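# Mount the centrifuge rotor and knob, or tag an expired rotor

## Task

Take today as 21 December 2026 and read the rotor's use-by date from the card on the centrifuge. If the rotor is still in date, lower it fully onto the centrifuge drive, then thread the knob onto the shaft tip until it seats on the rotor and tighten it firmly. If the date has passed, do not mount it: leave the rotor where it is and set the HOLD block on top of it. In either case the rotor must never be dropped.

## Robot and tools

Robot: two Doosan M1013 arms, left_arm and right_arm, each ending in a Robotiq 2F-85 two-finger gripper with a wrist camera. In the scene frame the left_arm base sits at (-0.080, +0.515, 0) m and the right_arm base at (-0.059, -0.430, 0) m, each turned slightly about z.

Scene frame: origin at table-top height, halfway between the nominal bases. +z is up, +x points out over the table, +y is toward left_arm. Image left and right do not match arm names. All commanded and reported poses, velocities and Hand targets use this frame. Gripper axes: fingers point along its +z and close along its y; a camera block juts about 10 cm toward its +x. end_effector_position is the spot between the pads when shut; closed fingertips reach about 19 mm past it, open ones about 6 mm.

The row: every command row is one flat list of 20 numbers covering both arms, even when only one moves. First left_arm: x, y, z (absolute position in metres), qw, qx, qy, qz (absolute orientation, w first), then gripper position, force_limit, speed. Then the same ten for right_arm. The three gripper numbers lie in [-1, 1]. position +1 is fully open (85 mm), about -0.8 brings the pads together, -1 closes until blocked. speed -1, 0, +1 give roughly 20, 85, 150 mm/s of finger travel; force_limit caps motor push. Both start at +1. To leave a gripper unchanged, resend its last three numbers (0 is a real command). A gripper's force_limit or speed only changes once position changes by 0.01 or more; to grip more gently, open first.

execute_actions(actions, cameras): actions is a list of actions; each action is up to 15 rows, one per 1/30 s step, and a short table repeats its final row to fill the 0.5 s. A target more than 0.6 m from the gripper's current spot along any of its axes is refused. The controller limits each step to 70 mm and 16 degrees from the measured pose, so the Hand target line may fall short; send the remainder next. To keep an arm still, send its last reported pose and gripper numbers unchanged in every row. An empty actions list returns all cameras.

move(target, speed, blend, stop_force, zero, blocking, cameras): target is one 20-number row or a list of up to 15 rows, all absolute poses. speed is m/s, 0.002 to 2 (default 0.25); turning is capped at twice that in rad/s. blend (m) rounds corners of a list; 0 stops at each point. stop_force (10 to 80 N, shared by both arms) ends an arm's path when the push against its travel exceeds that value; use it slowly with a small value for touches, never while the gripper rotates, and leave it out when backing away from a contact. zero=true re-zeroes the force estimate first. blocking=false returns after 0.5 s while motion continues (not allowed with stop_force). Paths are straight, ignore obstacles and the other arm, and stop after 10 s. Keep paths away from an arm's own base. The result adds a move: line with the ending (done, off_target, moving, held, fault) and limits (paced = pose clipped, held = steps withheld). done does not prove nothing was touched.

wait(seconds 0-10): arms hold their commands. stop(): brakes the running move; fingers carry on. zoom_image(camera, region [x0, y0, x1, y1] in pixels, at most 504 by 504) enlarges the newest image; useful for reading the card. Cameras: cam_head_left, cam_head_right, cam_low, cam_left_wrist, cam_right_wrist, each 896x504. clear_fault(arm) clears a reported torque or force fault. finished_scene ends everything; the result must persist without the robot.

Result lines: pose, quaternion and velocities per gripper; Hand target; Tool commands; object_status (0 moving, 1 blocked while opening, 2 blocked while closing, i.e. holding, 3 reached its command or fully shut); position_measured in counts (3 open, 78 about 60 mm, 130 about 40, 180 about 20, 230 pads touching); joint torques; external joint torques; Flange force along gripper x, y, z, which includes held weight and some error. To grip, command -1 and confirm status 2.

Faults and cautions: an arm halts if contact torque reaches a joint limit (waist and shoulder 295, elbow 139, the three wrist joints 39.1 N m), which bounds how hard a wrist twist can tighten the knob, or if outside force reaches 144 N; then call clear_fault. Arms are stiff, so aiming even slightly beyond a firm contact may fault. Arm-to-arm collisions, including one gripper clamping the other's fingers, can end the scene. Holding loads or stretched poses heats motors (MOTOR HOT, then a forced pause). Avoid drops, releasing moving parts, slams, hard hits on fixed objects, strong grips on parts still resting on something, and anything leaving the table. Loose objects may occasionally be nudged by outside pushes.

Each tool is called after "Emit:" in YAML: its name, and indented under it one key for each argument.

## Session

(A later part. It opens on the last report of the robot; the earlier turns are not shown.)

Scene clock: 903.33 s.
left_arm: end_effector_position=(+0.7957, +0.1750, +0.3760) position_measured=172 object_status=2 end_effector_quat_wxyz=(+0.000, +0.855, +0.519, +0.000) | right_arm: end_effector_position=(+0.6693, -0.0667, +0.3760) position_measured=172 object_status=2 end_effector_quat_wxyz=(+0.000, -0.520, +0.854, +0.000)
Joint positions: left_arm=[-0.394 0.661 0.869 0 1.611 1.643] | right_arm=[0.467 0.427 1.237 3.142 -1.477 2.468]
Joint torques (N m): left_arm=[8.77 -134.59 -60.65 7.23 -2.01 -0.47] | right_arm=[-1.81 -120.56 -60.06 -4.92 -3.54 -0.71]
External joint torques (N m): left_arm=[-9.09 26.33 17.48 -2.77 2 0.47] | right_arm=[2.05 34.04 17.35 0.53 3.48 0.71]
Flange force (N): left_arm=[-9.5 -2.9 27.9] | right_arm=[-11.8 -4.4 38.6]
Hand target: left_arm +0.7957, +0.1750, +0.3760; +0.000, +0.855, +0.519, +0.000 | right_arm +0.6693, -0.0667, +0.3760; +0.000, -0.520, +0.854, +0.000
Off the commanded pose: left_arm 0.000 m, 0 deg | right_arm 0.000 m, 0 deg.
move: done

Emit:
move:
  target:
    - [0.79566, 0.17493, 0.3740, 0, 0.854912, 0.518773, 0, -1, 0.2, -1, 0.66934, -0.06663, 0.3740, 0, 0.520265, -0.854005, 0, -1, 0.2, -1]
  speed: 0.02
  stop_force: 20
  zero: false

Emit:
move:
  target:
    - [0.79566, 0.17493, 0.3720, 0, 0.854912, 0.518773, 0, -1, 0.2, -1, 0.66934, -0.06663, 0.3720, 0, 0.520265, -0.854005, 0, -1, 0.2, -1]
  speed: 0.02
  stop_force: 20
  zero: false

Emit:
move:
  target:
    - [0.79566, 0.17493, 0.3700, 0, 0.854912, 0.518773, 0, -1, 0.2, -1, 0.66934, -0.06663, 0.3700, 0, 0.520265, -0.854005, 0, -1, 0.2, -1]
  speed: 0.02
  stop_force: 20
  zero: false

Emit:
move:
  target:
    - [0.79566, 0.17493, 0.3680, 0, 0.854912, 0.518773, 0, -1, 0.2, -1, 0.66934, -0.06663, 0.3680, 0, 0.520265, -0.854005, 0, -1, 0.2, -1]
  speed: 0.02
  stop_force: 20
  zero: false

Emit:
move:
  target:
    - [0.79566, 0.17493, 0.3660, 0, 0.854912, 0.518773, 0, -1, 0.2, -1, 0.66934, -0.06663, 0.3660, 0, 0.520265, -0.854005, 0, -1, 0.2, -1]
  speed: 0.02
  stop_force: 20
  zero: false
  cameras: ["cam_head_left", "cam_head_right"]

Scene clock: 911.10 s.
left_arm: end_effector_position=(+0.7957, +0.1749, +0.3740) position_measured=172 object_status=2 end_effector_quat_wxyz=(+0.000, +0.855, +0.519, +0.000) | right_arm: end_effector_position=(+0.6693, -0.0666, +0.3740) position_measured=172 object_status=2 end_effector_quat_wxyz=(+0.000, -0.520, +0.854, +0.000)
Joint positions: left_arm=[-0.394 0.661 0.873 0 1.607 1.643] | right_arm=[0.467 0.428 1.24 3.142 -1.474 2.468]
Joint torques (N m): left_arm=[2.98 -134.85 -60.65 5.37 -1.89 -0.52] | right_arm=[1.88 -119.03 -62.03 -3.84 -1.94 -0.79]
External joint torques (N m): left_arm=[-2.47 26.65 17.55 -0.9 1.88 0.52] | right_arm=[-1.63 32.31 19.26 -0.56 1.88 0.79]
Flange force (N): left_arm=[-2.4 -3.2 28.2] | right_arm=[-3.9 -4.1 38.5]
Hand target: left_arm +0.7957, +0.1749, +0.3740; +0.000, +0.855, +0.519, +0.000 | right_arm +0.6693, -0.0666, +0.3740; +0.000, -0.520, +0.854, +0.000
Off the commanded pose: left_arm 0.000 m, 0 deg | right_arm 0.000 m, 0 deg.
move: done

Scene clock: 912.17 s.
left_arm: end_effector_position=(+0.7957, +0.1749, +0.3720) position_measured=172 object_status=2 end_effector_quat_wxyz=(+0.000, +0.855, +0.519, +0.000) | right_arm: end_effector_position=(+0.6693, -0.0666, +0.3720) position_measured=172 object_status=2 end_effector_quat_wxyz=(+0.000, -0.520, +0.854, +0.000)
Joint positions: left_arm=[-0.394 0.661 0.877 0 1.604 1.643] | right_arm=[0.467 0.428 1.243 3.142 -1.47 2.468]
Joint torques (N m): left_arm=[3.05 -134.74 -60.57 5.3 -1.86 -0.52] | right_arm=[2.02 -118.43 -61.87 -3.72 -1.96 -0.73]
External joint torques (N m): left_arm=[-2.37 25.64 17.12 -0.79 1.85 0.52] | right_arm=[-1.84 31.8 19.04 -0.67 1.9 0.73]
Flange force (N): left_arm=[-2.4 -3.8 27.5] | right_arm=[-3.4 -4.1 38.2]
Hand target: left_arm +0.7957, +0.1749, +0.3720; +0.000, +0.855, +0.519, +0.000 | right_arm +0.6693, -0.0666, +0.3720; +0.000, -0.520, +0.854, +0.000
Off the commanded pose: left_arm 0.000 m, 0 deg | right_arm 0.000 m, 0 deg.
move: done

Scene clock: 913.23 s.
left_arm: end_effector_position=(+0.7957, +0.1749, +0.3700) position_measured=172 object_status=2 end_effector_quat_wxyz=(+0.000, +0.855, +0.519, +0.000) | right_arm: end_effector_position=(+0.6693, -0.0666, +0.3700) position_measured=172 object_status=2 end_effector_quat_wxyz=(+0.000, -0.520, +0.854, +0.000)
Joint positions: left_arm=[-0.394 0.661 0.881 0 1.6 1.643] | right_arm=[0.467 0.428 1.247 3.142 -1.467 2.468]
Joint torques (N m): left_arm=[2.78 -135.18 -60.67 5.36 -1.87 -0.53] | right_arm=[1.5 -119.33 -61.57 -3.77 -1.97 -0.67]
External joint torques (N m): left_arm=[-2.92 26.38 17.32 -0.88 1.87 0.53] | right_arm=[-1.24 32.88 18.97 -0.61 1.9 0.67]
Flange force (N): left_arm=[-2.9 -2.9 27.8] | right_arm=[-5.4 -4.8 38.3]
Hand target: left_arm +0.7957, +0.1749, +0.3700; +0.000, +0.855, +0.519, +0.000 | right_arm +0.6693, -0.0666, +0.3700; +0.000, -0.520, +0.854, +0.000
Off the commanded pose: left_arm 0.000 m, 0 deg | right_arm 0.000 m, 0 deg.
move: done

Scene clock: 914.30 s.
left_arm: end_effector_position=(+0.7957, +0.1749, +0.3680) position_measured=172 object_status=2 end_effector_quat_wxyz=(+0.000, +0.855, +0.519, +0.000) | right_arm: end_effector_position=(+0.6693, -0.0666, +0.3680) position_measured=172 object_status=2 end_effector_quat_wxyz=(+0.000, -0.520, +0.854, +0.000)
Joint positions: left_arm=[-0.394 0.661 0.885 0 1.596 1.643] | right_arm=[0.467 0.429 1.25 3.142 -1.463 2.468]
Joint torques (N m): left_arm=[3.35 -135 -60.46 5.37 -1.87 -0.51] | right_arm=[1.79 -119.56 -62.01 -3.94 -2.01 -0.64]
External joint torques (N m): left_arm=[-2.47 25.95 17.05 -0.85 1.87 0.51] | right_arm=[-1.66 34.51 19.8 -0.4 1.95 0.64]
Flange force (N): left_arm=[-2.4 -2.8 27.2] | right_arm=[-5.5 -5.6 40.0]
Hand target: left_arm +0.7957, +0.1749, +0.3680; +0.000, +0.855, +0.519, +0.000 | right_arm +0.6693, -0.0666, +0.3680; +0.000, -0.520, +0.854, +0.000
Off the commanded pose: left_arm 0.000 m, 0 deg | right_arm 0.000 m, 0 deg.
move: done

Scene clock: 915.37 s.
left_arm: end_effector_position=(+0.7957, +0.1749, +0.3660) position_measured=172 object_status=2 end_effector_quat_wxyz=(+0.000, +0.855, +0.519, +0.000) | right_arm: end_effector_position=(+0.6693, -0.0666, +0.3660) position_measured=172 object_status=2 end_effector_quat_wxyz=(+0.000, -0.520, +0.854, +0.000)
Joint positions: left_arm=[-0.394 0.66 0.888 0 1.593 1.643] | right_arm=[0.467 0.429 1.253 3.142 -1.46 2.468]
Joint torques (N m): left_arm=[2.93 -135.11 -60.72 5.37 -1.86 -0.51] | right_arm=[1.49 -118.72 -61.82 -3.81 -2.13 -0.75]
External joint torques (N m): left_arm=[-2.49 25.73 17.18 -0.85 1.86 0.51] | right_arm=[-1.27 32.33 19.32 -0.56 2.05 0.75]
Flange force (N): left_arm=[-2.5 -3.7 27.5] | right_arm=[-3.8 -3.6 39.1]
Hand target: left_arm +0.7957, +0.1749, +0.3660; +0.000, +0.855, +0.519, +0.000 | right_arm +0.6693, -0.0666, +0.3660; +0.000, -0.520, +0.854, +0.000
Off the commanded pose: left_arm 0.000 m, 0 deg | right_arm 0.000 m, 0 deg.
move: done
Images, in order (width x height): cam_head_left 896x504, cam_head_right 896x504.

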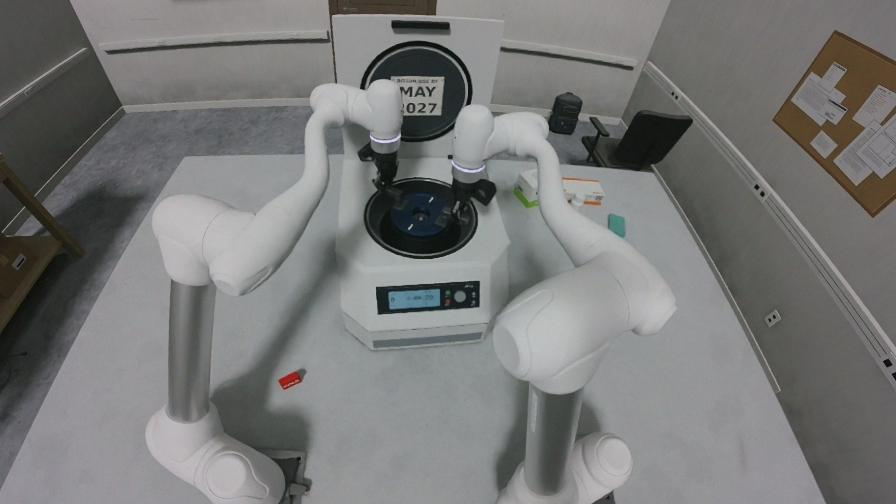

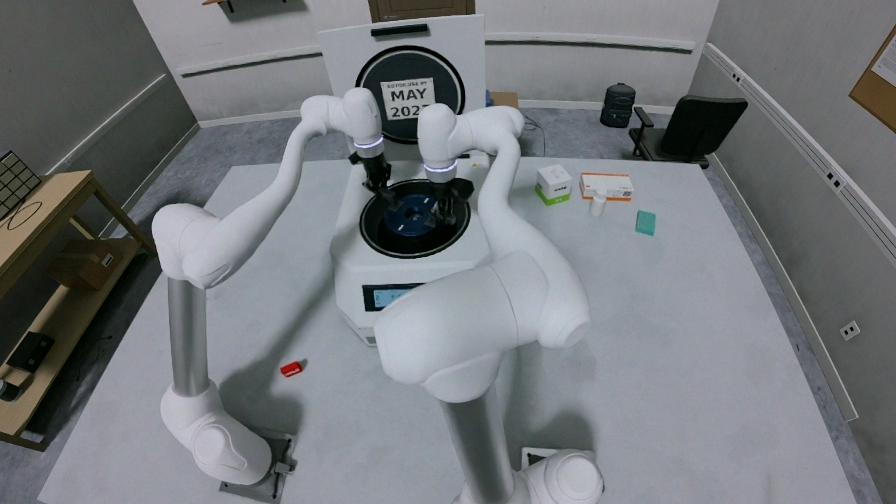

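Emit:
zoom_image:
  camera: "cam_head_left"
  region: [380, 180, 480, 240]

Emit:
zoom_image:
  camera: "cam_head_right"
  region: [370, 180, 470, 240]

Scaled by 5.040.

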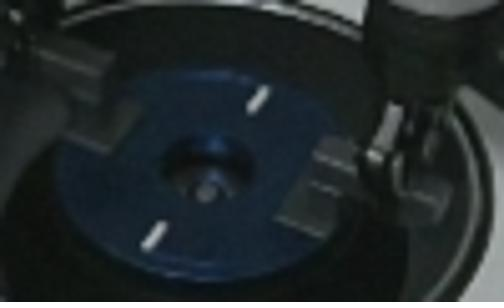

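Scaled by 5.040.

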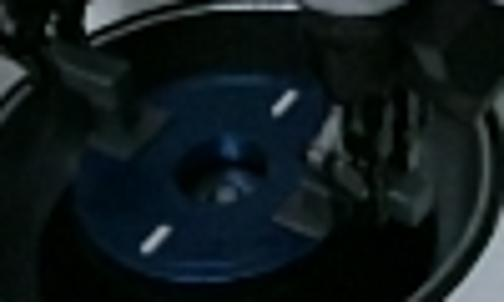

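Emit:
move:
  target:
    - [0.79566, 0.17493, 0.3640, 0, 0.854912, 0.518773, 0, -1, 0.2, -1, 0.66934, -0.06663, 0.3640, 0, 0.520265, -0.854005, 0, -1, 0.2, -1]
  speed: 0.02
  stop_force: 20
  zero: false

Emit:
move:
  target:
    - [0.79566, 0.17493, 0.3620, 0, 0.854912, 0.518773, 0, -1, 0.2, -1, 0.66934, -0.06663, 0.3620, 0, 0.520265, -0.854005, 0, -1, 0.2, -1]
  speed: 0.02
  stop_force: 20
  zero: false

Emit:
move:
  target:
    - [0.79566, 0.17493, 0.3590, 0, 0.854912, 0.518773, 0, -1, 0.2, -1, 0.66934, -0.06663, 0.3590, 0, 0.520265, -0.854005, 0, -1, 0.2, -1]
  speed: 0.02
  stop_force: 20
  zero: false

Emit:
move:
  target:
    - [0.79566, 0.17493, 0.3560, 0, 0.854912, 0.518773, 0, -1, 0.2, -1, 0.66934, -0.06663, 0.3560, 0, 0.520265, -0.854005, 0, -1, 0.2, -1]
  speed: 0.02
  stop_force: 20
  zero: false

Emit:
move:
  target:
    - [0.79566, 0.17493, 0.3530, 0, 0.854912, 0.518773, 0, -1, 0.2, -1, 0.66934, -0.06663, 0.3530, 0, 0.520265, -0.854005, 0, -1, 0.2, -1]
  speed: 0.02
  stop_force: 20
  zero: false

Emit:
move:
  target:
    - [0.79566, 0.17493, 0.3500, 0, 0.854912, 0.518773, 0, -1, 0.2, -1, 0.66934, -0.06663, 0.3500, 0, 0.520265, -0.854005, 0, -1, 0.2, -1]
  speed: 0.02
  stop_force: 20
  zero: false

Scene clock: 926.97 s.
left_arm: end_effector_position=(+0.7957, +0.1749, +0.3640) position_measured=172 object_status=2 end_effector_quat_wxyz=(+0.000, +0.855, +0.519, +0.000) | right_arm: end_effector_position=(+0.6693, -0.0666, +0.3640) position_measured=172 object_status=2 end_effector_quat_wxyz=(+0.000, -0.520, +0.854, +0.000)
Joint positions: left_arm=[-0.394 0.66 0.892 0 1.589 1.643] | right_arm=[0.467 0.429 1.256 3.142 -1.456 2.468]
Joint torques (N m): left_arm=[2.75 -135.07 -60.72 5.4 -1.9 -0.49] | right_arm=[1.88 -118.96 -61.84 -3.8 -2.04 -0.71]
External joint torques (N m): left_arm=[-2.09 26.18 17.36 -0.9 1.9 0.49] | right_arm=[-1.65 32.87 19.27 -0.56 1.98 0.71]
Flange force (N): left_arm=[-2.1 -3.4 27.7] | right_arm=[-4.3 -4.6 39.0]
Hand target: left_arm +0.7957, +0.1749, +0.3640; +0.000, +0.855, +0.519, +0.000 | right_arm +0.6693, -0.0666, +0.3640; +0.000, -0.520, +0.854, +0.000
Off the commanded pose: left_arm 0.000 m, 0 deg | right_arm 0.000 m, 0 deg.
move: done

Scene clock: 928.03 s.
left_arm: end_effector_position=(+0.7957, +0.1749, +0.3620) position_measured=172 object_status=2 end_effector_quat_wxyz=(+0.000, +0.855, +0.519, +0.000) | right_arm: end_effector_position=(+0.6693, -0.0666, +0.3620) position_measured=172 object_status=2 end_effector_quat_wxyz=(+0.000, -0.520, +0.854, +0.000)
Joint positions: left_arm=[-0.394 0.66 0.896 0 1.585 1.643] | right_arm=[0.467 0.43 1.259 3.142 -1.453 2.468]
Joint torques (N m): left_arm=[3.09 -134.83 -60.67 5.4 -1.84 -0.49] | right_arm=[1.55 -119.01 -62.04 -3.9 -2.09 -0.67]
External joint torques (N m): left_arm=[-2.41 25.55 17.19 -0.88 1.84 0.49] | right_arm=[-1.35 32.3 19.46 -0.48 2.02 0.67]
Flange force (N): left_arm=[-2.5 -4.1 27.5] | right_arm=[-3.3 -3.5 39.3]
Hand target: left_arm +0.7957, +0.1749, +0.3620; +0.000, +0.855, +0.519, +0.000 | right_arm +0.6693, -0.0666, +0.3620; +0.000, -0.520, +0.854, +0.000
Off the commanded pose: left_arm 0.000 m, 0 deg | right_arm 0.000 m, 0 deg.
move: done

Scene clock: 929.10 s.
left_arm: end_effector_position=(+0.7957, +0.1749, +0.3590) position_measured=172 object_status=2 end_effector_quat_wxyz=(+0.000, +0.855, +0.519, +0.000) | right_arm: end_effector_position=(+0.6693, -0.0666, +0.3590) position_measured=172 object_status=2 end_effector_quat_wxyz=(+0.000, -0.520, +0.854, +0.000)
Joint positions: left_arm=[-0.394 0.66 0.901 0 1.58 1.643] | right_arm=[0.467 0.43 1.263 3.142 -1.448 2.468]
Joint torques (N m): left_arm=[3.11 -135.12 -60.67 5.44 -1.88 -0.44] | right_arm=[1.37 -119.44 -61.84 -3.89 -2.14 -0.7]
External joint torques (N m): left_arm=[-2.79 25.69 17.16 -0.93 1.88 0.44] | right_arm=[-1.14 32.93 19.28 -0.48 2.07 0.7]
Flange force (N): left_arm=[-2.9 -3.6 27.4] | right_arm=[-4.7 -4.1 39.3]
Hand target: left_arm +0.7957, +0.1749, +0.3590; +0.000, +0.855, +0.519, +0.000 | right_arm +0.6693, -0.0666, +0.3590; +0.000, -0.520, +0.854, +0.000
Off the commanded pose: left_arm 0.000 m, 0 deg | right_arm 0.000 m, 0 deg.
move: done

Scene clock: 930.17 s.
left_arm: end_effector_position=(+0.7957, +0.1749, +0.3560) position_measured=172 object_status=2 end_effector_quat_wxyz=(+0.000, +0.855, +0.519, +0.000) | right_arm: end_effector_position=(+0.6693, -0.0666, +0.3560) position_measured=172 object_status=2 end_effector_quat_wxyz=(+0.000, -0.520, +0.854, +0.000)
Joint positions: left_arm=[-0.394 0.66 0.907 0 1.575 1.643] | right_arm=[0.467 0.431 1.268 3.142 -1.443 2.468]
Joint torques (N m): left_arm=[3.2 -134.87 -60.77 5.48 -1.87 -0.5] | right_arm=[1.72 -118.72 -61.3 -3.96 -2.13 -0.66]
External joint torques (N m): left_arm=[-3.5 26.05 17.36 -1.01 1.87 0.5] | right_arm=[-1.48 32.19 18.8 -0.4 2.07 0.66]
Flange force (N): left_arm=[-3.6 -3.5 27.7] | right_arm=[-4.3 -4.4 38.4]
Hand target: left_arm +0.7957, +0.1749, +0.3560; +0.000, +0.855, +0.519, +0.000 | right_arm +0.6693, -0.0666, +0.3560; +0.000, -0.520, +0.854, +0.000
Off the commanded pose: left_arm 0.000 m, 0 deg | right_arm 0.000 m, 0 deg.
move: done

Scene clock: 931.23 s.
left_arm: end_effector_position=(+0.7957, +0.1749, +0.3530) position_measured=172 object_status=2 end_effector_quat_wxyz=(+0.000, +0.855, +0.519, +0.000) | right_arm: end_effector_position=(+0.6693, -0.0666, +0.3530) position_measured=172 object_status=2 end_effector_quat_wxyz=(+0.000, -0.520, +0.854, +0.000)
Joint positions: left_arm=[-0.394 0.66 0.912 0 1.569 1.643] | right_arm=[0.467 0.432 1.272 3.142 -1.438 2.468]
Joint torques (N m): left_arm=[3.42 -135.31 -60.76 5.49 -1.84 -0.51] | right_arm=[1.37 -119.12 -61.24 -3.88 -2.17 -0.73]
External joint torques (N m): left_arm=[-3.63 26.5 17.43 -1.02 1.84 0.51] | right_arm=[-1.18 32.55 18.81 -0.49 2.1 0.73]
Flange force (N): left_arm=[-3.6 -2.9 27.9] | right_arm=[-5.0 -4.3 38.6]
Hand target: left_arm +0.7957, +0.1749, +0.3530; +0.000, +0.855, +0.519, +0.000 | right_arm +0.6693, -0.0666, +0.3530; +0.000, -0.520, +0.854, +0.000
Off the commanded pose: left_arm 0.000 m, 0 deg | right_arm 0.000 m, 0 deg.
move: done

Scene clock: 932.30 s.
left_arm: end_effector_position=(+0.7957, +0.1749, +0.3500) position_measured=172 object_status=2 end_effector_quat_wxyz=(+0.000, +0.855, +0.519, +0.000) | right_arm: end_effector_position=(+0.6693, -0.0666, +0.3500) position_measured=172 object_status=2 end_effector_quat_wxyz=(+0.000, -0.520, +0.854, +0.000)
Joint positions: left_arm=[-0.394 0.66 0.918 0 1.564 1.643] | right_arm=[0.467 0.432 1.277 3.142 -1.433 2.468]
Joint torques (N m): left_arm=[3.49 -135 -60.78 5.53 -1.9 -0.49] | right_arm=[1.93 -118.88 -60.77 -3.98 -2.16 -0.74]
External joint torques (N m): left_arm=[-3.39 25.87 17.28 -1.04 1.89 0.49] | right_arm=[-1.74 32.8 18.51 -0.37 2.09 0.74]
Flange force (N): left_arm=[-3.5 -3.6 27.5] | right_arm=[-5.5 -5.5 38.3]
Hand target: left_arm +0.7957, +0.1749, +0.3500; +0.000, +0.855, +0.519, +0.000 | right_arm +0.6693, -0.0666, +0.3500; +0.000, -0.520, +0.854, +0.000
Off the commanded pose: left_arm 0.000 m, 0 deg | right_arm 0.000 m, 0 deg.
move: done

Emit:
move:
  target:
    - [0.79566, 0.17493, 0.3475, 0, 0.854912, 0.518773, 0, -1, 0.2, -1, 0.66934, -0.06663, 0.3475, 0, 0.520265, -0.854005, 0, -1, 0.2, -1]
  speed: 0.02
  stop_force: 20
  zero: false

Emit:
move:
  target:
    - [0.79566, 0.17493, 0.3450, 0, 0.854912, 0.518773, 0, -1, 0.2, -1, 0.66934, -0.06663, 0.3450, 0, 0.520265, -0.854005, 0, -1, 0.2, -1]
  speed: 0.02
  stop_force: 20
  zero: false

Emit:
move:
  target:
    - [0.79566, 0.17493, 0.3425, 0, 0.854912, 0.518773, 0, -1, 0.2, -1, 0.66934, -0.06663, 0.3425, 0, 0.520265, -0.854005, 0, -1, 0.2, -1]
  speed: 0.02
  stop_force: 20
  zero: false

Emit:
move:
  target:
    - [0.79566, 0.17493, 0.3400, 0, 0.854912, 0.518773, 0, -1, 0.2, -1, 0.66934, -0.06663, 0.3400, 0, 0.520265, -0.854005, 0, -1, 0.2, -1]
  speed: 0.02
  stop_force: 20
  zero: false

Emit:
move:
  target:
    - [0.79566, 0.17493, 0.3380, 0, 0.854912, 0.518773, 0, -1, 0.2, -1, 0.66934, -0.06663, 0.3380, 0, 0.520265, -0.854005, 0, -1, 0.2, -1]
  speed: 0.02
  stop_force: 20
  zero: false

Scene clock: 938.57 s.
left_arm: end_effector_position=(+0.7957, +0.1749, +0.3475) position_measured=172 object_status=2 end_effector_quat_wxyz=(+0.000, +0.855, +0.519, +0.000) | right_arm: end_effector_position=(+0.6693, -0.0666, +0.3475) position_measured=172 object_status=2 end_effector_quat_wxyz=(+0.000, -0.520, +0.854, +0.000)
Joint positions: left_arm=[-0.394 0.66 0.922 0 1.559 1.643] | right_arm=[0.467 0.433 1.28 3.142 -1.428 2.468]
Joint torques (N m): left_arm=[3.49 -135.24 -60.96 5.47 -1.88 -0.49] | right_arm=[0.51 -119.13 -61.12 -3.9 -2.16 -0.74]
External joint torques (N m): left_arm=[-3.13 26.97 17.81 -1 1.87 0.49] | right_arm=[-0.31 33.12 18.79 -0.45 2.11 0.74]
Flange force (N): left_arm=[-3.2 -3.2 28.5] | right_arm=[-6.4 -4.0 38.8]
Hand target: left_arm +0.7957, +0.1749, +0.3475; +0.000, +0.855, +0.519, +0.000 | right_arm +0.6693, -0.0666, +0.3475; +0.000, -0.520, +0.854, +0.000
Off the commanded pose: left_arm 0.000 m, 0 deg | right_arm 0.000 m, 0 deg.
move: done

Scene clock: 939.63 s.
left_arm: end_effector_position=(+0.7957, +0.1749, +0.3450) position_measured=172 object_status=2 end_effector_quat_wxyz=(+0.000, +0.855, +0.519, +0.000) | right_arm: end_effector_position=(+0.6693, -0.0666, +0.3450) position_measured=172 object_status=2 end_effector_quat_wxyz=(+0.000, -0.520, +0.854, +0.000)
Joint positions: left_arm=[-0.394 0.66 0.926 0 1.555 1.643] | right_arm=[0.467 0.434 1.284 3.142 -1.424 2.468]
Joint torques (N m): left_arm=[3.62 -135.27 -60.88 5.55 -1.88 -0.56] | right_arm=[1.13 -118.88 -61.03 -3.9 -2.19 -0.7]
External joint torques (N m): left_arm=[-3.55 27.54 17.89 -1.11 1.86 0.56] | right_arm=[-0.88 32.16 18.66 -0.45 2.12 0.7]
Flange force (N): left_arm=[-3.4 -2.3 28.6] | right_arm=[-4.8 -3.8 38.5]
Hand target: left_arm +0.7957, +0.1749, +0.3450; +0.000, +0.855, +0.519, +0.000 | right_arm +0.6693, -0.0666, +0.3450; +0.000, -0.520, +0.854, +0.000
Off the commanded pose: left_arm 0.000 m, 0 deg | right_arm 0.000 m, 0 deg.
move: done

Scene clock: 940.70 s.
left_arm: end_effector_position=(+0.7957, +0.1749, +0.3425) position_measured=172 object_status=2 end_effector_quat_wxyz=(+0.000, +0.855, +0.519, +0.000) | right_arm: end_effector_position=(+0.6693, -0.0666, +0.3425) position_measured=172 object_status=2 end_effector_quat_wxyz=(+0.000, -0.520, +0.854, +0.000)
Joint positions: left_arm=[-0.394 0.66 0.931 0 1.551 1.643] | right_arm=[0.467 0.434 1.287 3.142 -1.42 2.468]
Joint torques (N m): left_arm=[3.86 -135.1 -60.95 5.57 -1.94 -0.5] | right_arm=[1.2 -119.55 -60.73 -4.03 -2.23 -0.74]
External joint torques (N m): left_arm=[-3.83 26.9 17.77 -1.11 1.93 0.5] | right_arm=[-1 32.48 18.23 -0.34 2.16 0.74]
Flange force (N): left_arm=[-3.9 -3.1 28.3] | right_arm=[-6.0 -4.8 38.1]
Hand target: left_arm +0.7957, +0.1749, +0.3425; +0.000, +0.855, +0.519, +0.000 | right_arm +0.6693, -0.0666, +0.3425; +0.000, -0.520, +0.854, +0.000
Off the commanded pose: left_arm 0.000 m, 0 deg | right_arm 0.000 m, 0 deg.
move: done

Scene clock: 941.77 s.
left_arm: end_effector_position=(+0.7957, +0.1749, +0.3400) position_measured=172 object_status=2 end_effector_quat_wxyz=(+0.000, +0.855, +0.519, +0.000) | right_arm: end_effector_position=(+0.6693, -0.0666, +0.3400) position_measured=172 object_status=2 end_effector_quat_wxyz=(+0.000, -0.520, +0.854, +0.000)
Joint positions: left_arm=[-0.394 0.661 0.935 0 1.546 1.643] | right_arm=[0.467 0.435 1.291 3.142 -1.416 2.468]
Joint torques (N m): left_arm=[3.81 -135.06 -60.93 5.6 -1.92 -0.47] | right_arm=[0.55 -119.16 -60.88 -4.05 -2.24 -0.66]
External joint torques (N m): left_arm=[-3.6 26.1 17.5 -1.09 1.91 0.47] | right_arm=[-0.35 32.73 18.7 -0.29 2.17 0.66]
Flange force (N): left_arm=[-3.8 -3.8 27.8] | right_arm=[-5.8 -3.8 38.9]
Hand target: left_arm +0.7957, +0.1749, +0.3400; +0.000, +0.855, +0.519, +0.000 | right_arm +0.6693, -0.0666, +0.3400; +0.000, -0.520, +0.854, +0.000
Off the commanded pose: left_arm 0.000 m, 0 deg | right_arm 0.000 m, 0 deg.
move: done

Scene clock: 942.83 s.
left_arm: end_effector_position=(+0.7957, +0.1749, +0.3380) position_measured=172 object_status=2 end_effector_quat_wxyz=(+0.000, +0.855, +0.519, +0.000) | right_arm: end_effector_position=(+0.6693, -0.0666, +0.3380) position_measured=172 object_status=2 end_effector_quat_wxyz=(+0.000, -0.520, +0.854, +0.000)
Joint positions: left_arm=[-0.394 0.661 0.938 0 1.543 1.643] | right_arm=[0.467 0.435 1.294 3.142 -1.412 2.468]
Joint torques (N m): left_arm=[3.86 -135.22 -60.84 5.66 -1.9 -0.51] | right_arm=[1.63 -119.13 -60.8 -4.03 -2.31 -0.69]
External joint torques (N m): left_arm=[-3.15 26.69 17.56 -1.16 1.89 0.51] | right_arm=[-1.43 32.88 18.68 -0.31 2.25 0.69]
Flange force (N): left_arm=[-3.1 -2.8 28.0] | right_arm=[-5.2 -4.9 39.0]
Hand target: left_arm +0.7957, +0.1749, +0.3380; +0.000, +0.855, +0.519, +0.000 | right_arm +0.6693, -0.0666, +0.3380; +0.000, -0.520, +0.854, +0.000
Off the commanded pose: left_arm 0.000 m, 0 deg | right_arm 0.000 m, 0 deg.
move: done

Emit:
move:
  target:
    - [0.79566, 0.17493, 0.3362, 0, 0.854912, 0.518773, 0, -1, 0.2, -1, 0.66934, -0.06663, 0.3362, 0, 0.520265, -0.854005, 0, -1, 0.2, -1]
  speed: 0.01
  stop_force: 15

Emit:
move:
  target:
    - [0.79566, 0.17493, 0.3345, 0, 0.854912, 0.518773, 0, -1, 0.2, -1, 0.66934, -0.06663, 0.3345, 0, 0.520265, -0.854005, 0, -1, 0.2, -1]
  speed: 0.01
  stop_force: 15
  zero: false

Emit:
move:
  target:
    - [0.79566, 0.17493, 0.3330, 0, 0.854912, 0.518773, 0, -1, 0.2, -1, 0.66934, -0.06663, 0.3330, 0, 0.520265, -0.854005, 0, -1, 0.2, -1]
  speed: 0.01
  stop_force: 15
  zero: false

Emit:
move:
  target:
    - [0.79566, 0.17493, 0.3315, 0, 0.854912, 0.518773, 0, -1, 0.2, -1, 0.66934, -0.06663, 0.3315, 0, 0.520265, -0.854005, 0, -1, 0.2, -1]
  speed: 0.01
  stop_force: 15
  zero: false

Emit:
move:
  target:
    - [0.79566, 0.17493, 0.3300, 0, 0.854912, 0.518773, 0, -1, 0.2, -1, 0.66934, -0.06663, 0.3300, 0, 0.520265, -0.854005, 0, -1, 0.2, -1]
  speed: 0.01
  stop_force: 15
  zero: false

Scene clock: 949.17 s.
left_arm: end_effector_position=(+0.7957, +0.1749, +0.3373) position_measured=172 object_status=2 end_effector_quat_wxyz=(+0.000, +0.855, +0.519, +0.000) | right_arm: end_effector_position=(+0.6693, -0.0666, +0.3374) position_measured=172 object_status=2 end_effector_quat_wxyz=(+0.000, -0.520, +0.854, +0.000)
Joint positions: left_arm=[-0.394 0.661 0.939 0 1.541 1.643] | right_arm=[0.467 0.436 1.295 3.142 -1.411 2.468]
Joint torques (N m): left_arm=[8.14 -117.52 -51.68 6.93 -3.11 -0.54] | right_arm=[3.36 -98.91 -51.03 -3.07 0.41 -0.78]
External joint torques (N m): left_arm=[-7.83 8.9 8.42 -2.45 3.1 0.54] | right_arm=[-3.1 11.94 8.62 -1.29 -0.48 0.78]
Flange force (N): left_arm=[-8.4 -5.7 9.3] | right_arm=[2.5 -1.7 14.6]
Hand target: left_arm +0.7957, +0.1749, +0.3373; +0.000, +0.855, +0.519, +0.000 | right_arm +0.6693, -0.0666, +0.3374; +0.000, -0.520, +0.854, +0.000
Off the commanded pose: left_arm 0.001 m, 0 deg | right_arm 0.001 m, 0 deg.
move: contact (left_arm, right_arm)

Scene clock: 949.70 s.
left_arm: end_effector_position=(+0.7957, +0.1749, +0.3373) position_measured=172 object_status=2 end_effector_quat_wxyz=(+0.000, +0.855, +0.519, +0.000) | right_arm: end_effector_position=(+0.6693, -0.0666, +0.3374) position_measured=172 object_status=2 end_effector_quat_wxyz=(+0.000, -0.520, +0.854, +0.000)
Joint positions: left_arm=[-0.394 0.661 0.939 0 1.541 1.643] | right_arm=[0.467 0.436 1.295 3.142 -1.411 2.468]
Joint torques (N m): left_arm=[8.16 -117.52 -51.73 6.87 -3.12 -0.56] | right_arm=[3.88 -99.15 -51.08 -3.01 0.45 -0.84]
External joint torques (N m): left_arm=[-7.61 8.95 8.52 -2.38 3.11 0.56] | right_arm=[-3.67 12.47 8.78 -1.34 -0.51 0.84]
Flange force (N): left_arm=[-8.2 -5.9 9.5] | right_arm=[2.5 -2.5 14.9]
Hand target: left_arm +0.7957, +0.1749, +0.3373; +0.000, +0.855, +0.519, +0.000 | right_arm +0.6693, -0.0666, +0.3374; +0.000, -0.520, +0.854, +0.000
Off the commanded pose: left_arm 0.003 m, 0 deg | right_arm 0.003 m, 0 deg.
move: contact (left_arm, right_arm)

Scene clock: 950.23 s.
left_arm: end_effector_position=(+0.7957, +0.1749, +0.3373) position_measured=172 object_status=2 end_effector_quat_wxyz=(+0.000, +0.855, +0.519, +0.000) | right_arm: end_effector_position=(+0.6693, -0.0666, +0.3374) position_measured=172 object_status=2 end_effector_quat_wxyz=(+0.000, -0.520, +0.854, +0.000)
Joint positions: left_arm=[-0.394 0.661 0.939 0 1.541 1.643] | right_arm=[0.467 0.436 1.295 3.142 -1.411 2.468]
Joint torques (N m): left_arm=[8.31 -117.43 -51.82 6.96 -3.09 -0.52] | right_arm=[3.27 -98.23 -51.48 -3.05 0.38 -0.82]
External joint torques (N m): left_arm=[-7.63 8.43 8.36 -2.44 3.09 0.51] | right_arm=[-3.07 11.71 9.23 -1.3 -0.45 0.82]
Flange force (N): left_arm=[-8.3 -6.4 9.2] | right_arm=[4.0 -0.5 15.5]
Hand target: left_arm +0.7957, +0.1749, +0.3373; +0.000, +0.855, +0.519, +0.000 | right_arm +0.6693, -0.0666, +0.3374; +0.000, -0.520, +0.854, +0.000
Off the commanded pose: left_arm 0.004 m, 0 deg | right_arm 0.004 m, 0 deg.
move: contact (left_arm, right_arm)

Scene clock: 950.77 s.
left_arm: end_effector_position=(+0.7957, +0.1749, +0.3373) position_measured=172 object_status=2 end_effector_quat_wxyz=(+0.000, +0.855, +0.519, +0.000) | right_arm: end_effector_position=(+0.6693, -0.0666, +0.3374) position_measured=172 object_status=2 end_effector_quat_wxyz=(+0.000, -0.520, +0.854, +0.000)
Joint positions: left_arm=[-0.394 0.661 0.939 0 1.541 1.643] | right_arm=[0.467 0.436 1.295 3.142 -1.411 2.468]
Joint torques (N m): left_arm=[7.79 -117.59 -51.61 6.9 -3.11 -0.49] | right_arm=[3.54 -99.05 -51.17 -3.11 0.48 -0.77]
External joint torques (N m): left_arm=[-6.8 9.13 8.42 -2.41 3.1 0.49] | right_arm=[-3.31 12.27 8.89 -1.24 -0.54 0.77]
Flange force (N): left_arm=[-7.3 -5.3 9.3] | right_arm=[2.7 -1.9 15.0]
Hand target: left_arm +0.7957, +0.1749, +0.3373; +0.000, +0.855, +0.519, +0.000 | right_arm +0.6693, -0.0666, +0.3374; +0.000, -0.520, +0.854, +0.000
Off the commanded pose: left_arm 0.006 m, 0 deg | right_arm 0.006 m, 0 deg.
move: contact (left_arm, right_arm)

Scene clock: 951.30 s.
left_arm: end_effector_position=(+0.7957, +0.1749, +0.3373) position_measured=172 object_status=2 end_effector_quat_wxyz=(+0.000, +0.855, +0.519, +0.000) | right_arm: end_effector_position=(+0.6693, -0.0666, +0.3374) position_measured=172 object_status=2 end_effector_quat_wxyz=(+0.000, -0.520, +0.854, +0.000)
Joint positions: left_arm=[-0.394 0.661 0.939 0 1.541 1.643] | right_arm=[0.467 0.436 1.295 3.142 -1.411 2.468]
Joint torques (N m): left_arm=[8.16 -117.15 -51.76 6.95 -3.09 -0.52] | right_arm=[3.49 -98.43 -51.25 -2.97 0.48 -0.76]
External joint torques (N m): left_arm=[-7.33 7.8 8.16 -2.41 3.08 0.52] | right_arm=[-3.27 11.9 8.86 -1.39 -0.53 0.76]
Flange force (N): left_arm=[-8.1 -7.1 8.9] | right_arm=[3.1 -1.5 14.8]
Hand target: left_arm +0.7957, +0.1749, +0.3373; +0.000, +0.855, +0.519, +0.000 | right_arm +0.6693, -0.0666, +0.3374; +0.000, -0.520, +0.854, +0.000
Off the commanded pose: left_arm 0.007 m, 0 deg | right_arm 0.007 m, 0 deg.
move: contact (left_arm, right_arm)

Emit:
execute_actions:
  actions: []
  cameras: ["cam_left_wrist", "cam_right_wrist", "cam_low"]

Scene clock: 963.83 s.
left_arm: end_effector_position=(+0.7957, +0.1749, +0.3373) position_measured=172 object_status=2 end_effector_quat_wxyz=(+0.000, +0.855, +0.519, +0.000) | right_arm: end_effector_position=(+0.6693, -0.0666, +0.3374) position_measured=172 object_status=2 end_effector_quat_wxyz=(+0.000, -0.520, +0.854, +0.000)
Joint positions: left_arm=[-0.394 0.661 0.939 0 1.541 1.643] | right_arm=[0.467 0.436 1.295 3.142 -1.411 2.468]
Joint velocities: within noise
Joint torques (N m): left_arm=[7.85 -117.53 -51.68 6.93 -3.07 -0.55] | right_arm=[3.55 -98.65 -51.53 -3.01 0.41 -0.67]
External joint torques (N m): left_arm=[-8.14 9.13 8.41 -2.46 3.06 0.55] | right_arm=[-3.31 12.03 9.4 -1.32 -0.49 0.67]
Flange force (N): left_arm=[-8.7 -5.2 9.4] | right_arm=[4.1 -1.0 15.7]
Hand target: left_arm +0.7957, +0.1749, +0.3373; +0.000, +0.855, +0.519, +0.000 | right_arm +0.6693, -0.0666, +0.3374; +0.000, -0.520, +0.854, +0.000
Tool commands: left_gripper/position=-1.0 left_gripper/force_limit=+0.2 left_gripper/speed=-1.0 right_gripper/position=-1.0 right_gripper/force_limit=+0.2 right_gripper/speed=-1.0
Off the commanded pose: left_arm 0.007 m, 0 deg | right_arm 0.007 m, 0 deg.
Images, in order (width x height): cam_low 896x504, cam_left_wrist 896x504, cam_right_wrist 896x504.

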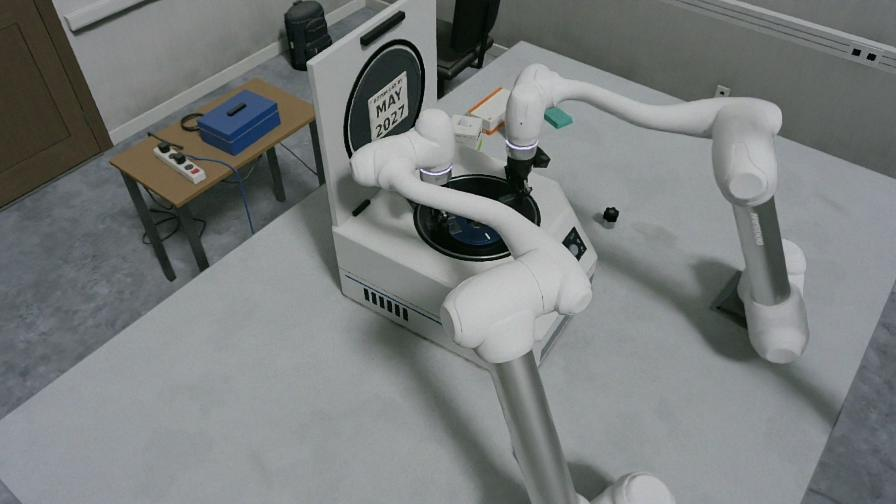

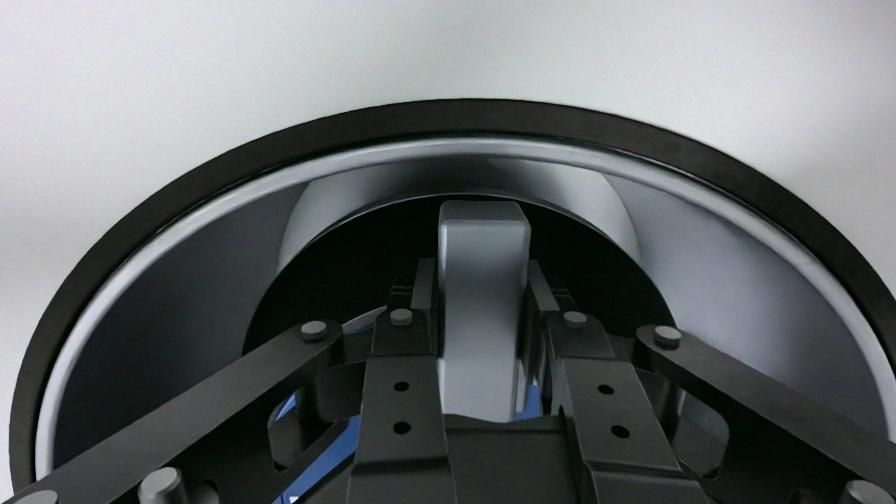

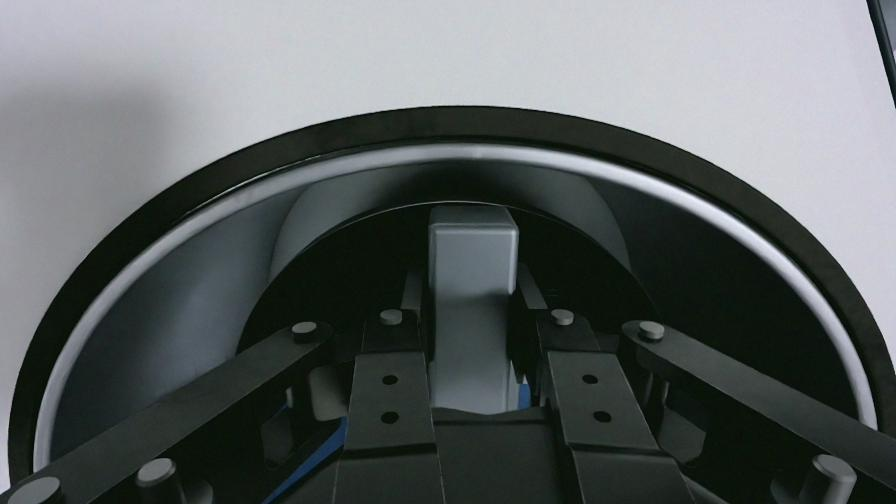

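Emit:
move:
  target:
    - [0.79550, 0.17481, 0.33735, 0, 0.854912, 0.518773, 0, -1, 0.2, -1, 0.66918, -0.06675, 0.33735, 0, 0.520265, -0.854005, 0, -1, 0.2, -1]
  speed: 0.01

Emit:
move:
  target:
    - [0.79534, 0.17469, 0.33735, 0, 0.854912, 0.518773, 0, -1, 0.2, -1, 0.66902, -0.06687, 0.33735, 0, 0.520265, -0.854005, 0, -1, 0.2, -1]
  speed: 0.01

Scene clock: 975.47 s.
left_arm: end_effector_position=(+0.7955, +0.1748, +0.3374) position_measured=172 object_status=2 end_effector_quat_wxyz=(+0.000, +0.855, +0.519, +0.000) | right_arm: end_effector_position=(+0.6692, -0.0667, +0.3373) position_measured=172 object_status=2 end_effector_quat_wxyz=(+0.000, -0.520, +0.854, +0.000)
Joint positions: left_arm=[-0.394 0.66 0.94 0 1.541 1.643] | right_arm=[0.467 0.435 1.295 3.142 -1.411 2.468]
Joint torques (N m): left_arm=[4.52 -116.14 -51.15 5.8 -2.99 -0.52] | right_arm=[2.21 -104.91 -53.76 -3.84 -0.81 -0.75]
External joint torques (N m): left_arm=[-3.67 6.54 7.47 -1.26 2.98 0.52] | right_arm=[-2.04 19 11.68 -0.48 0.75 0.75]
Flange force (N): left_arm=[-4.2 -7.7 7.8] | right_arm=[-0.9 -2.6 22.9]
Hand target: left_arm +0.7955, +0.1748, +0.3373; +0.000, +0.855, +0.519, +0.000 | right_arm +0.6692, -0.0667, +0.3373; +0.000, -0.520, +0.854, +0.000
Off the commanded pose: left_arm 0.000 m, 0 deg | right_arm 0.000 m, 0 deg.
move: done

Scene clock: 976.17 s.
left_arm: end_effector_position=(+0.7953, +0.1747, +0.3374) position_measured=172 object_status=2 end_effector_quat_wxyz=(+0.000, +0.855, +0.519, +0.000) | right_arm: end_effector_position=(+0.6690, -0.0669, +0.3373) position_measured=172 object_status=2 end_effector_quat_wxyz=(+0.000, -0.520, +0.854, +0.000)
Joint positions: left_arm=[-0.394 0.66 0.94 0 1.541 1.643] | right_arm=[0.467 0.435 1.296 3.142 -1.411 2.468]
Joint torques (N m): left_arm=[1.84 -116.2 -49.72 4.78 -1.9 -0.62] | right_arm=[2.16 -112.44 -57.03 -3.33 -2.05 -0.82]
External joint torques (N m): left_arm=[-1.79 8 6.61 -0.31 1.9 0.62] | right_arm=[-1.91 24.66 14.35 -1.06 1.98 0.82]
Flange force (N): left_arm=[-1.6 -3.5 8.3] | right_arm=[-2.6 -3.6 30.3]
Hand target: left_arm +0.7953, +0.1747, +0.3374; +0.000, +0.855, +0.519, +0.000 | right_arm +0.6690, -0.0669, +0.3373; +0.000, -0.520, +0.854, +0.000
Off the commanded pose: left_arm 0.000 m, 0 deg | right_arm 0.000 m, 0 deg.
move: done

Emit:
move:
  target:
    - [0.79534, 0.17469, 0.33690, 0, 0.854912, 0.518773, 0, -1, 0.2, -1, 0.66902, -0.06687, 0.33690, 0, 0.520265, -0.854005, 0, -1, 0.2, -1]
  speed: 0.01

Scene clock: 984.40 s.
left_arm: end_effector_position=(+0.7953, +0.1747, +0.3370) position_measured=172 object_status=2 end_effector_quat_wxyz=(+0.000, +0.855, +0.519, +0.000) | right_arm: end_effector_position=(+0.6690, -0.0669, +0.3370) position_measured=172 object_status=2 end_effector_quat_wxyz=(+0.000, -0.520, +0.854, +0.000)
Joint positions: left_arm=[-0.394 0.66 0.941 0 1.541 1.643] | right_arm=[0.467 0.435 1.296 3.142 -1.41 2.468]
Joint torques (N m): left_arm=[4.39 -99.6 -40.29 5.62 -2.42 -0.55] | right_arm=[5.4 -97.32 -49.47 -2.63 -0.18 -0.66]
External joint torques (N m): left_arm=[-3.72 -8.95 -2.93 -1.13 2.42 0.55] | right_arm=[-5.21 10.46 7.01 -1.74 0.12 0.66]
Flange force (N): left_arm=[-3.9 -4.5 -9.7] | right_arm=[3.4 -4.5 12.9]
Hand target: left_arm +0.7953, +0.1747, +0.3369; +0.000, +0.855, +0.519, +0.000 | right_arm +0.6690, -0.0669, +0.3369; +0.000, -0.520, +0.854, +0.000
Off the commanded pose: left_arm 0.000 m, 0 deg | right_arm 0.000 m, 0 deg.
move: done

Emit:
move:
  target:
    - [0.79512, 0.17448, 0.33690, 0, 0.854912, 0.518773, 0, -1, 0.2, -1, 0.66880, -0.06708, 0.33690, 0, 0.520265, -0.854005, 0, -1, 0.2, -1]
  speed: 0.01

Emit:
move:
  target:
    - [0.79491, 0.17427, 0.33690, 0, 0.854912, 0.518773, 0, -1, 0.2, -1, 0.66859, -0.06729, 0.33690, 0, 0.520265, -0.854005, 0, -1, 0.2, -1]
  speed: 0.01

Scene clock: 995.50 s.
left_arm: end_effector_position=(+0.7951, +0.1745, +0.3369) position_measured=172 object_status=2 end_effector_quat_wxyz=(+0.000, +0.855, +0.519, +0.000) | right_arm: end_effector_position=(+0.6688, -0.0671, +0.3369) position_measured=172 object_status=2 end_effector_quat_wxyz=(+0.000, -0.520, +0.854, +0.000)
Joint positions: left_arm=[-0.394 0.66 0.941 0 1.54 1.643] | right_arm=[0.467 0.435 1.297 3.142 -1.41 2.468]
Joint torques (N m): left_arm=[-1.8 -94.22 -35.8 3.73 -1.29 -0.59] | right_arm=[0.99 -94.4 -41.33 -3.98 -3.68 -0.85]
External joint torques (N m): left_arm=[1.5 -14.05 -7.38 0.73 1.28 0.6] | right_arm=[-0.8 7.6 -1.07 -0.38 3.62 0.85]
Flange force (N): left_arm=[2.1 -1.7 -15.5] | right_arm=[-10.0 -7.2 6.6]
Hand target: left_arm +0.7951, +0.1745, +0.3369; +0.000, +0.855, +0.519, +0.000 | right_arm +0.6688, -0.0671, +0.3369; +0.000, -0.520, +0.854, +0.000
Off the commanded pose: left_arm 0.000 m, 0 deg | right_arm 0.000 m, 0 deg.
move: done

Scene clock: 996.20 s.
left_arm: end_effector_position=(+0.7949, +0.1743, +0.3369) position_measured=172 object_status=2 end_effector_quat_wxyz=(+0.000, +0.855, +0.519, +0.000) | right_arm: end_effector_position=(+0.6686, -0.0673, +0.3369) position_measured=172 object_status=2 end_effector_quat_wxyz=(+0.000, -0.520, +0.854, +0.000)
Joint positions: left_arm=[-0.395 0.66 0.942 0 1.54 1.642] | right_arm=[0.467 0.434 1.298 3.142 -1.41 2.468]
Joint torques (N m): left_arm=[-5.23 -95.68 -35.02 2.55 -0.32 -0.55] | right_arm=[-2.19 -100.84 -40.31 -5.38 -6.72 -0.89]
External joint torques (N m): left_arm=[5.51 -12.7 -8.29 1.93 0.31 0.55] | right_arm=[2.42 14.39 -1.85 1.04 6.65 0.89]
Flange force (N): left_arm=[6.8 2.4 -15.3] | right_arm=[-21.2 -10.5 12.5]
Hand target: left_arm +0.7949, +0.1743, +0.3369; +0.000, +0.855, +0.519, +0.000 | right_arm +0.6686, -0.0673, +0.3369; +0.000, -0.520, +0.854, +0.000
Off the commanded pose: left_arm 0.000 m, 0 deg | right_arm 0.000 m, 0 deg.
move: done

Emit:
zoom_image:
  camera: "cam_low"
  region: [400, 160, 560, 270]

Scaled by 3.150.
This view is cut from an older image: the scene may have changed since it was taken.

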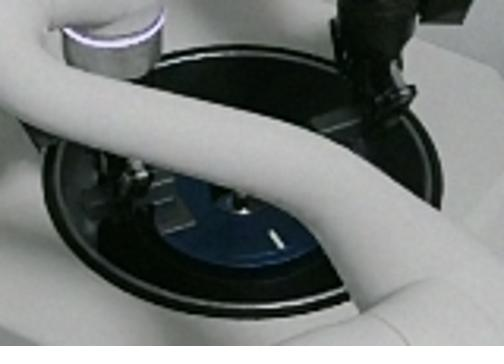

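Emit:
wait:
  seconds: 0
  cameras: ["cam_head_left", "cam_head_right"]

Emit:
zoom_image:
  camera: "cam_head_left"
  region: [396, 194, 446, 234]

Emit:
zoom_image:
  camera: "cam_head_right"
  region: [390, 194, 440, 234]

Scene clock: 1009.67 s.
left_arm: end_effector_position=(+0.7949, +0.1743, +0.3369) position_measured=172 object_status=2 end_effector_quat_wxyz=(+0.000, +0.855, +0.519, +0.000) | right_arm: end_effector_position=(+0.6686, -0.0673, +0.3369) position_measured=172 object_status=2 end_effector_quat_wxyz=(+0.000, -0.520, +0.854, +0.000)
Joint positions: left_arm=[-0.395 0.66 0.942 0 1.54 1.642] | right_arm=[0.467 0.434 1.298 3.142 -1.41 2.468]
Joint torques (N m): left_arm=[-5.54 -95.25 -35.1 2.54 -0.37 -0.54] | right_arm=[-2.84 -100.67 -40.64 -5.4 -6.65 -0.8]
External joint torques (N m): left_arm=[5.45 -12.74 -7.98 1.92 0.37 0.54] | right_arm=[3.13 13.35 -1.76 1.05 6.57 0.8]
Flange force (N): left_arm=[6.6 1.4 -14.9] | right_arm=[-20.2 -8.8 12.2]
Hand target: left_arm +0.7949, +0.1743, +0.3369; +0.000, +0.855, +0.519, +0.000 | right_arm +0.6686, -0.0673, +0.3369; +0.000, -0.520, +0.854, +0.000
Tool commands: left_gripper/position=-1.0 left_gripper/force_limit=+0.2 left_gripper/speed=-1.0 right_gripper/position=-1.0 right_gripper/force_limit=+0.2 right_gripper/speed=-1.0
Off the commanded pose: left_arm 0.000 m, 0 deg | right_arm 0.000 m, 0 deg.
Images, in order (width x height): cam_head_left 896x504, cam_head_right 896x504.

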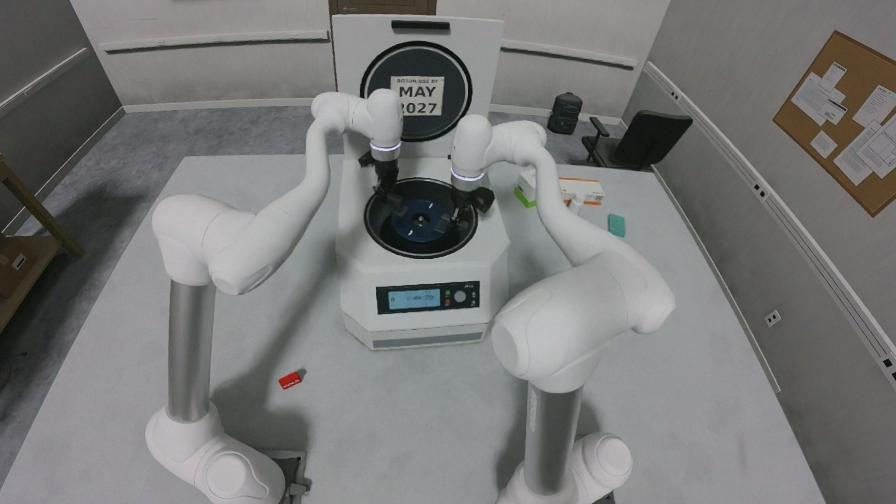

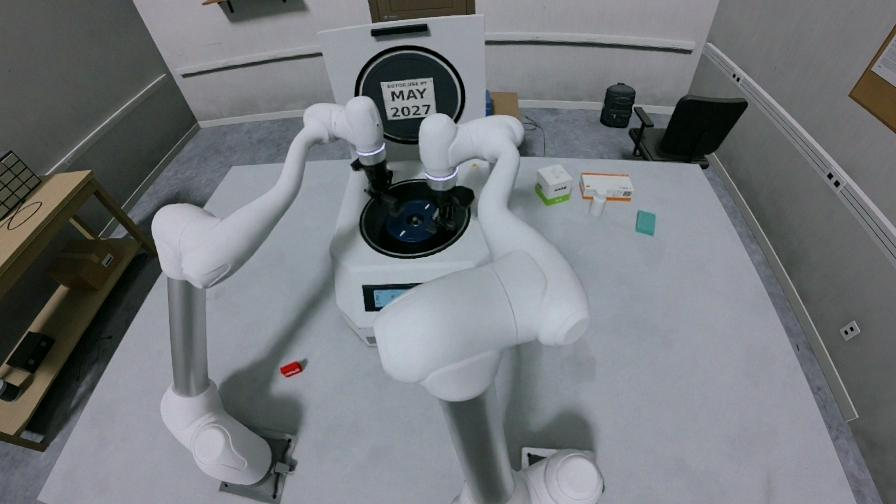

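Scaled by 10.080.

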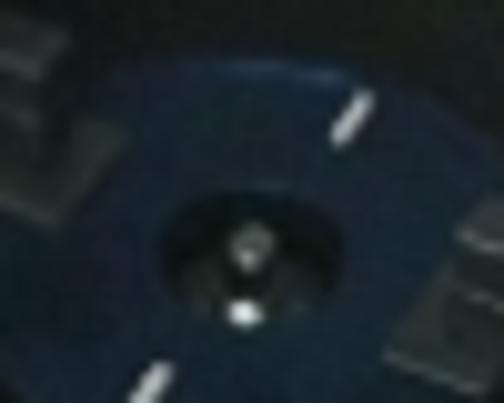

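Scaled by 10.080.

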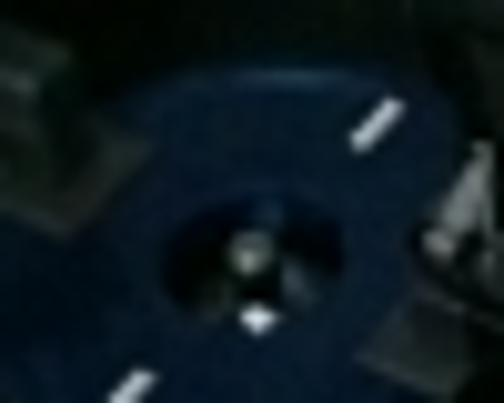

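Emit:
move:
  target:
    - [0.79491, 0.17427, 0.33850, 0, 0.854912, 0.518773, 0, -1, 0.2, -1, 0.66859, -0.06729, 0.33850, 0, 0.520265, -0.854005, 0, -1, 0.2, -1]
  speed: 0.01

Emit:
move:
  target:
    - [0.79491, 0.17427, 0.33780, 0, 0.854912, 0.518773, 0, -1, 0.2, -1, 0.66859, -0.06729, 0.33780, 0, 0.520265, -0.854005, 0, -1, 0.2, -1]
  speed: 0.01

Emit:
move:
  target:
    - [0.79491, 0.17427, 0.33735, 0, 0.854912, 0.518773, 0, -1, 0.2, -1, 0.66859, -0.06729, 0.33735, 0, 0.520265, -0.854005, 0, -1, 0.2, -1]
  speed: 0.01

Scene clock: 1047.87 s.
left_arm: end_effector_position=(+0.7949, +0.1743, +0.3384) position_measured=172 object_status=2 end_effector_quat_wxyz=(+0.000, +0.855, +0.519, +0.000) | right_arm: end_effector_position=(+0.6686, -0.0673, +0.3384) position_measured=172 object_status=2 end_effector_quat_wxyz=(+0.000, -0.520, +0.854, +0.000)
Joint positions: left_arm=[-0.395 0.66 0.939 0 1.543 1.642] | right_arm=[0.467 0.434 1.296 3.142 -1.412 2.468]
Joint torques (N m): left_arm=[-2.94 -125.11 -53.5 3.41 -0.72 -0.6] | right_arm=[-3.33 -132.21 -63.01 -5.62 -6.38 -0.78]
External joint torques (N m): left_arm=[3.13 15.85 9.96 1.1 0.72 0.6] | right_arm=[3.54 45.4 20.53 1.25 6.32 0.78]
Flange force (N): left_arm=[3.9 -1.1 16.5] | right_arm=[-19.6 -7.8 51.9]
Hand target: left_arm +0.7949, +0.1743, +0.3385; +0.000, +0.855, +0.519, +0.000 | right_arm +0.6686, -0.0673, +0.3385; +0.000, -0.520, +0.854, +0.000
Off the commanded pose: left_arm 0.000 m, 0 deg | right_arm 0.000 m, 0 deg.
move: done

Scene clock: 1048.57 s.
left_arm: end_effector_position=(+0.7949, +0.1743, +0.3378) position_measured=172 object_status=2 end_effector_quat_wxyz=(+0.000, +0.855, +0.519, +0.000) | right_arm: end_effector_position=(+0.6686, -0.0673, +0.3379) position_measured=172 object_status=2 end_effector_quat_wxyz=(+0.000, -0.520, +0.854, +0.000)
Joint positions: left_arm=[-0.395 0.66 0.94 0 1.542 1.642] | right_arm=[0.467 0.434 1.297 3.142 -1.411 2.468]
Joint torques (N m): left_arm=[-5 -118.52 -49.28 2.78 -0.21 -0.5] | right_arm=[-4.74 -133.59 -62.23 -6.08 -7.6 -0.65]
External joint torques (N m): left_arm=[6.06 9.26 5.75 1.76 0.21 0.5] | right_arm=[5 46.5 19.65 1.7 7.54 0.65]
Flange force (N): left_arm=[6.9 -1.0 9.9] | right_arm=[-23.1 -8.3 53.0]
Hand target: left_arm +0.7949, +0.1743, +0.3378; +0.000, +0.855, +0.519, +0.000 | right_arm +0.6686, -0.0673, +0.3378; +0.000, -0.520, +0.854, +0.000
Off the commanded pose: left_arm 0.000 m, 0 deg | right_arm 0.000 m, 0 deg.
move: done

Scene clock: 1049.27 s.
left_arm: end_effector_position=(+0.7949, +0.1743, +0.3374) position_measured=172 object_status=2 end_effector_quat_wxyz=(+0.000, +0.855, +0.519, +0.000) | right_arm: end_effector_position=(+0.6686, -0.0673, +0.3374) position_measured=172 object_status=2 end_effector_quat_wxyz=(+0.000, -0.520, +0.854, +0.000)
Joint positions: left_arm=[-0.395 0.66 0.941 0 1.541 1.642] | right_arm=[0.467 0.434 1.297 3.142 -1.41 2.468]
Joint torques (N m): left_arm=[-4.81 -114.87 -46.61 2.76 -0.24 -0.56] | right_arm=[-2.69 -124.17 -56.66 -5.15 -6.67 -0.73]
External joint torques (N m): left_arm=[4.37 5.76 3.11 1.72 0.23 0.56] | right_arm=[2.91 37.96 14.47 0.82 6.61 0.73]
Flange force (N): left_arm=[5.4 1.0 5.2] | right_arm=[-20.9 -9.7 41.8]
Hand target: left_arm +0.7949, +0.1743, +0.3374; +0.000, +0.855, +0.519, +0.000 | right_arm +0.6686, -0.0673, +0.3374; +0.000, -0.520, +0.854, +0.000
Off the commanded pose: left_arm 0.000 m, 0 deg | right_arm 0.000 m, 0 deg.
move: done


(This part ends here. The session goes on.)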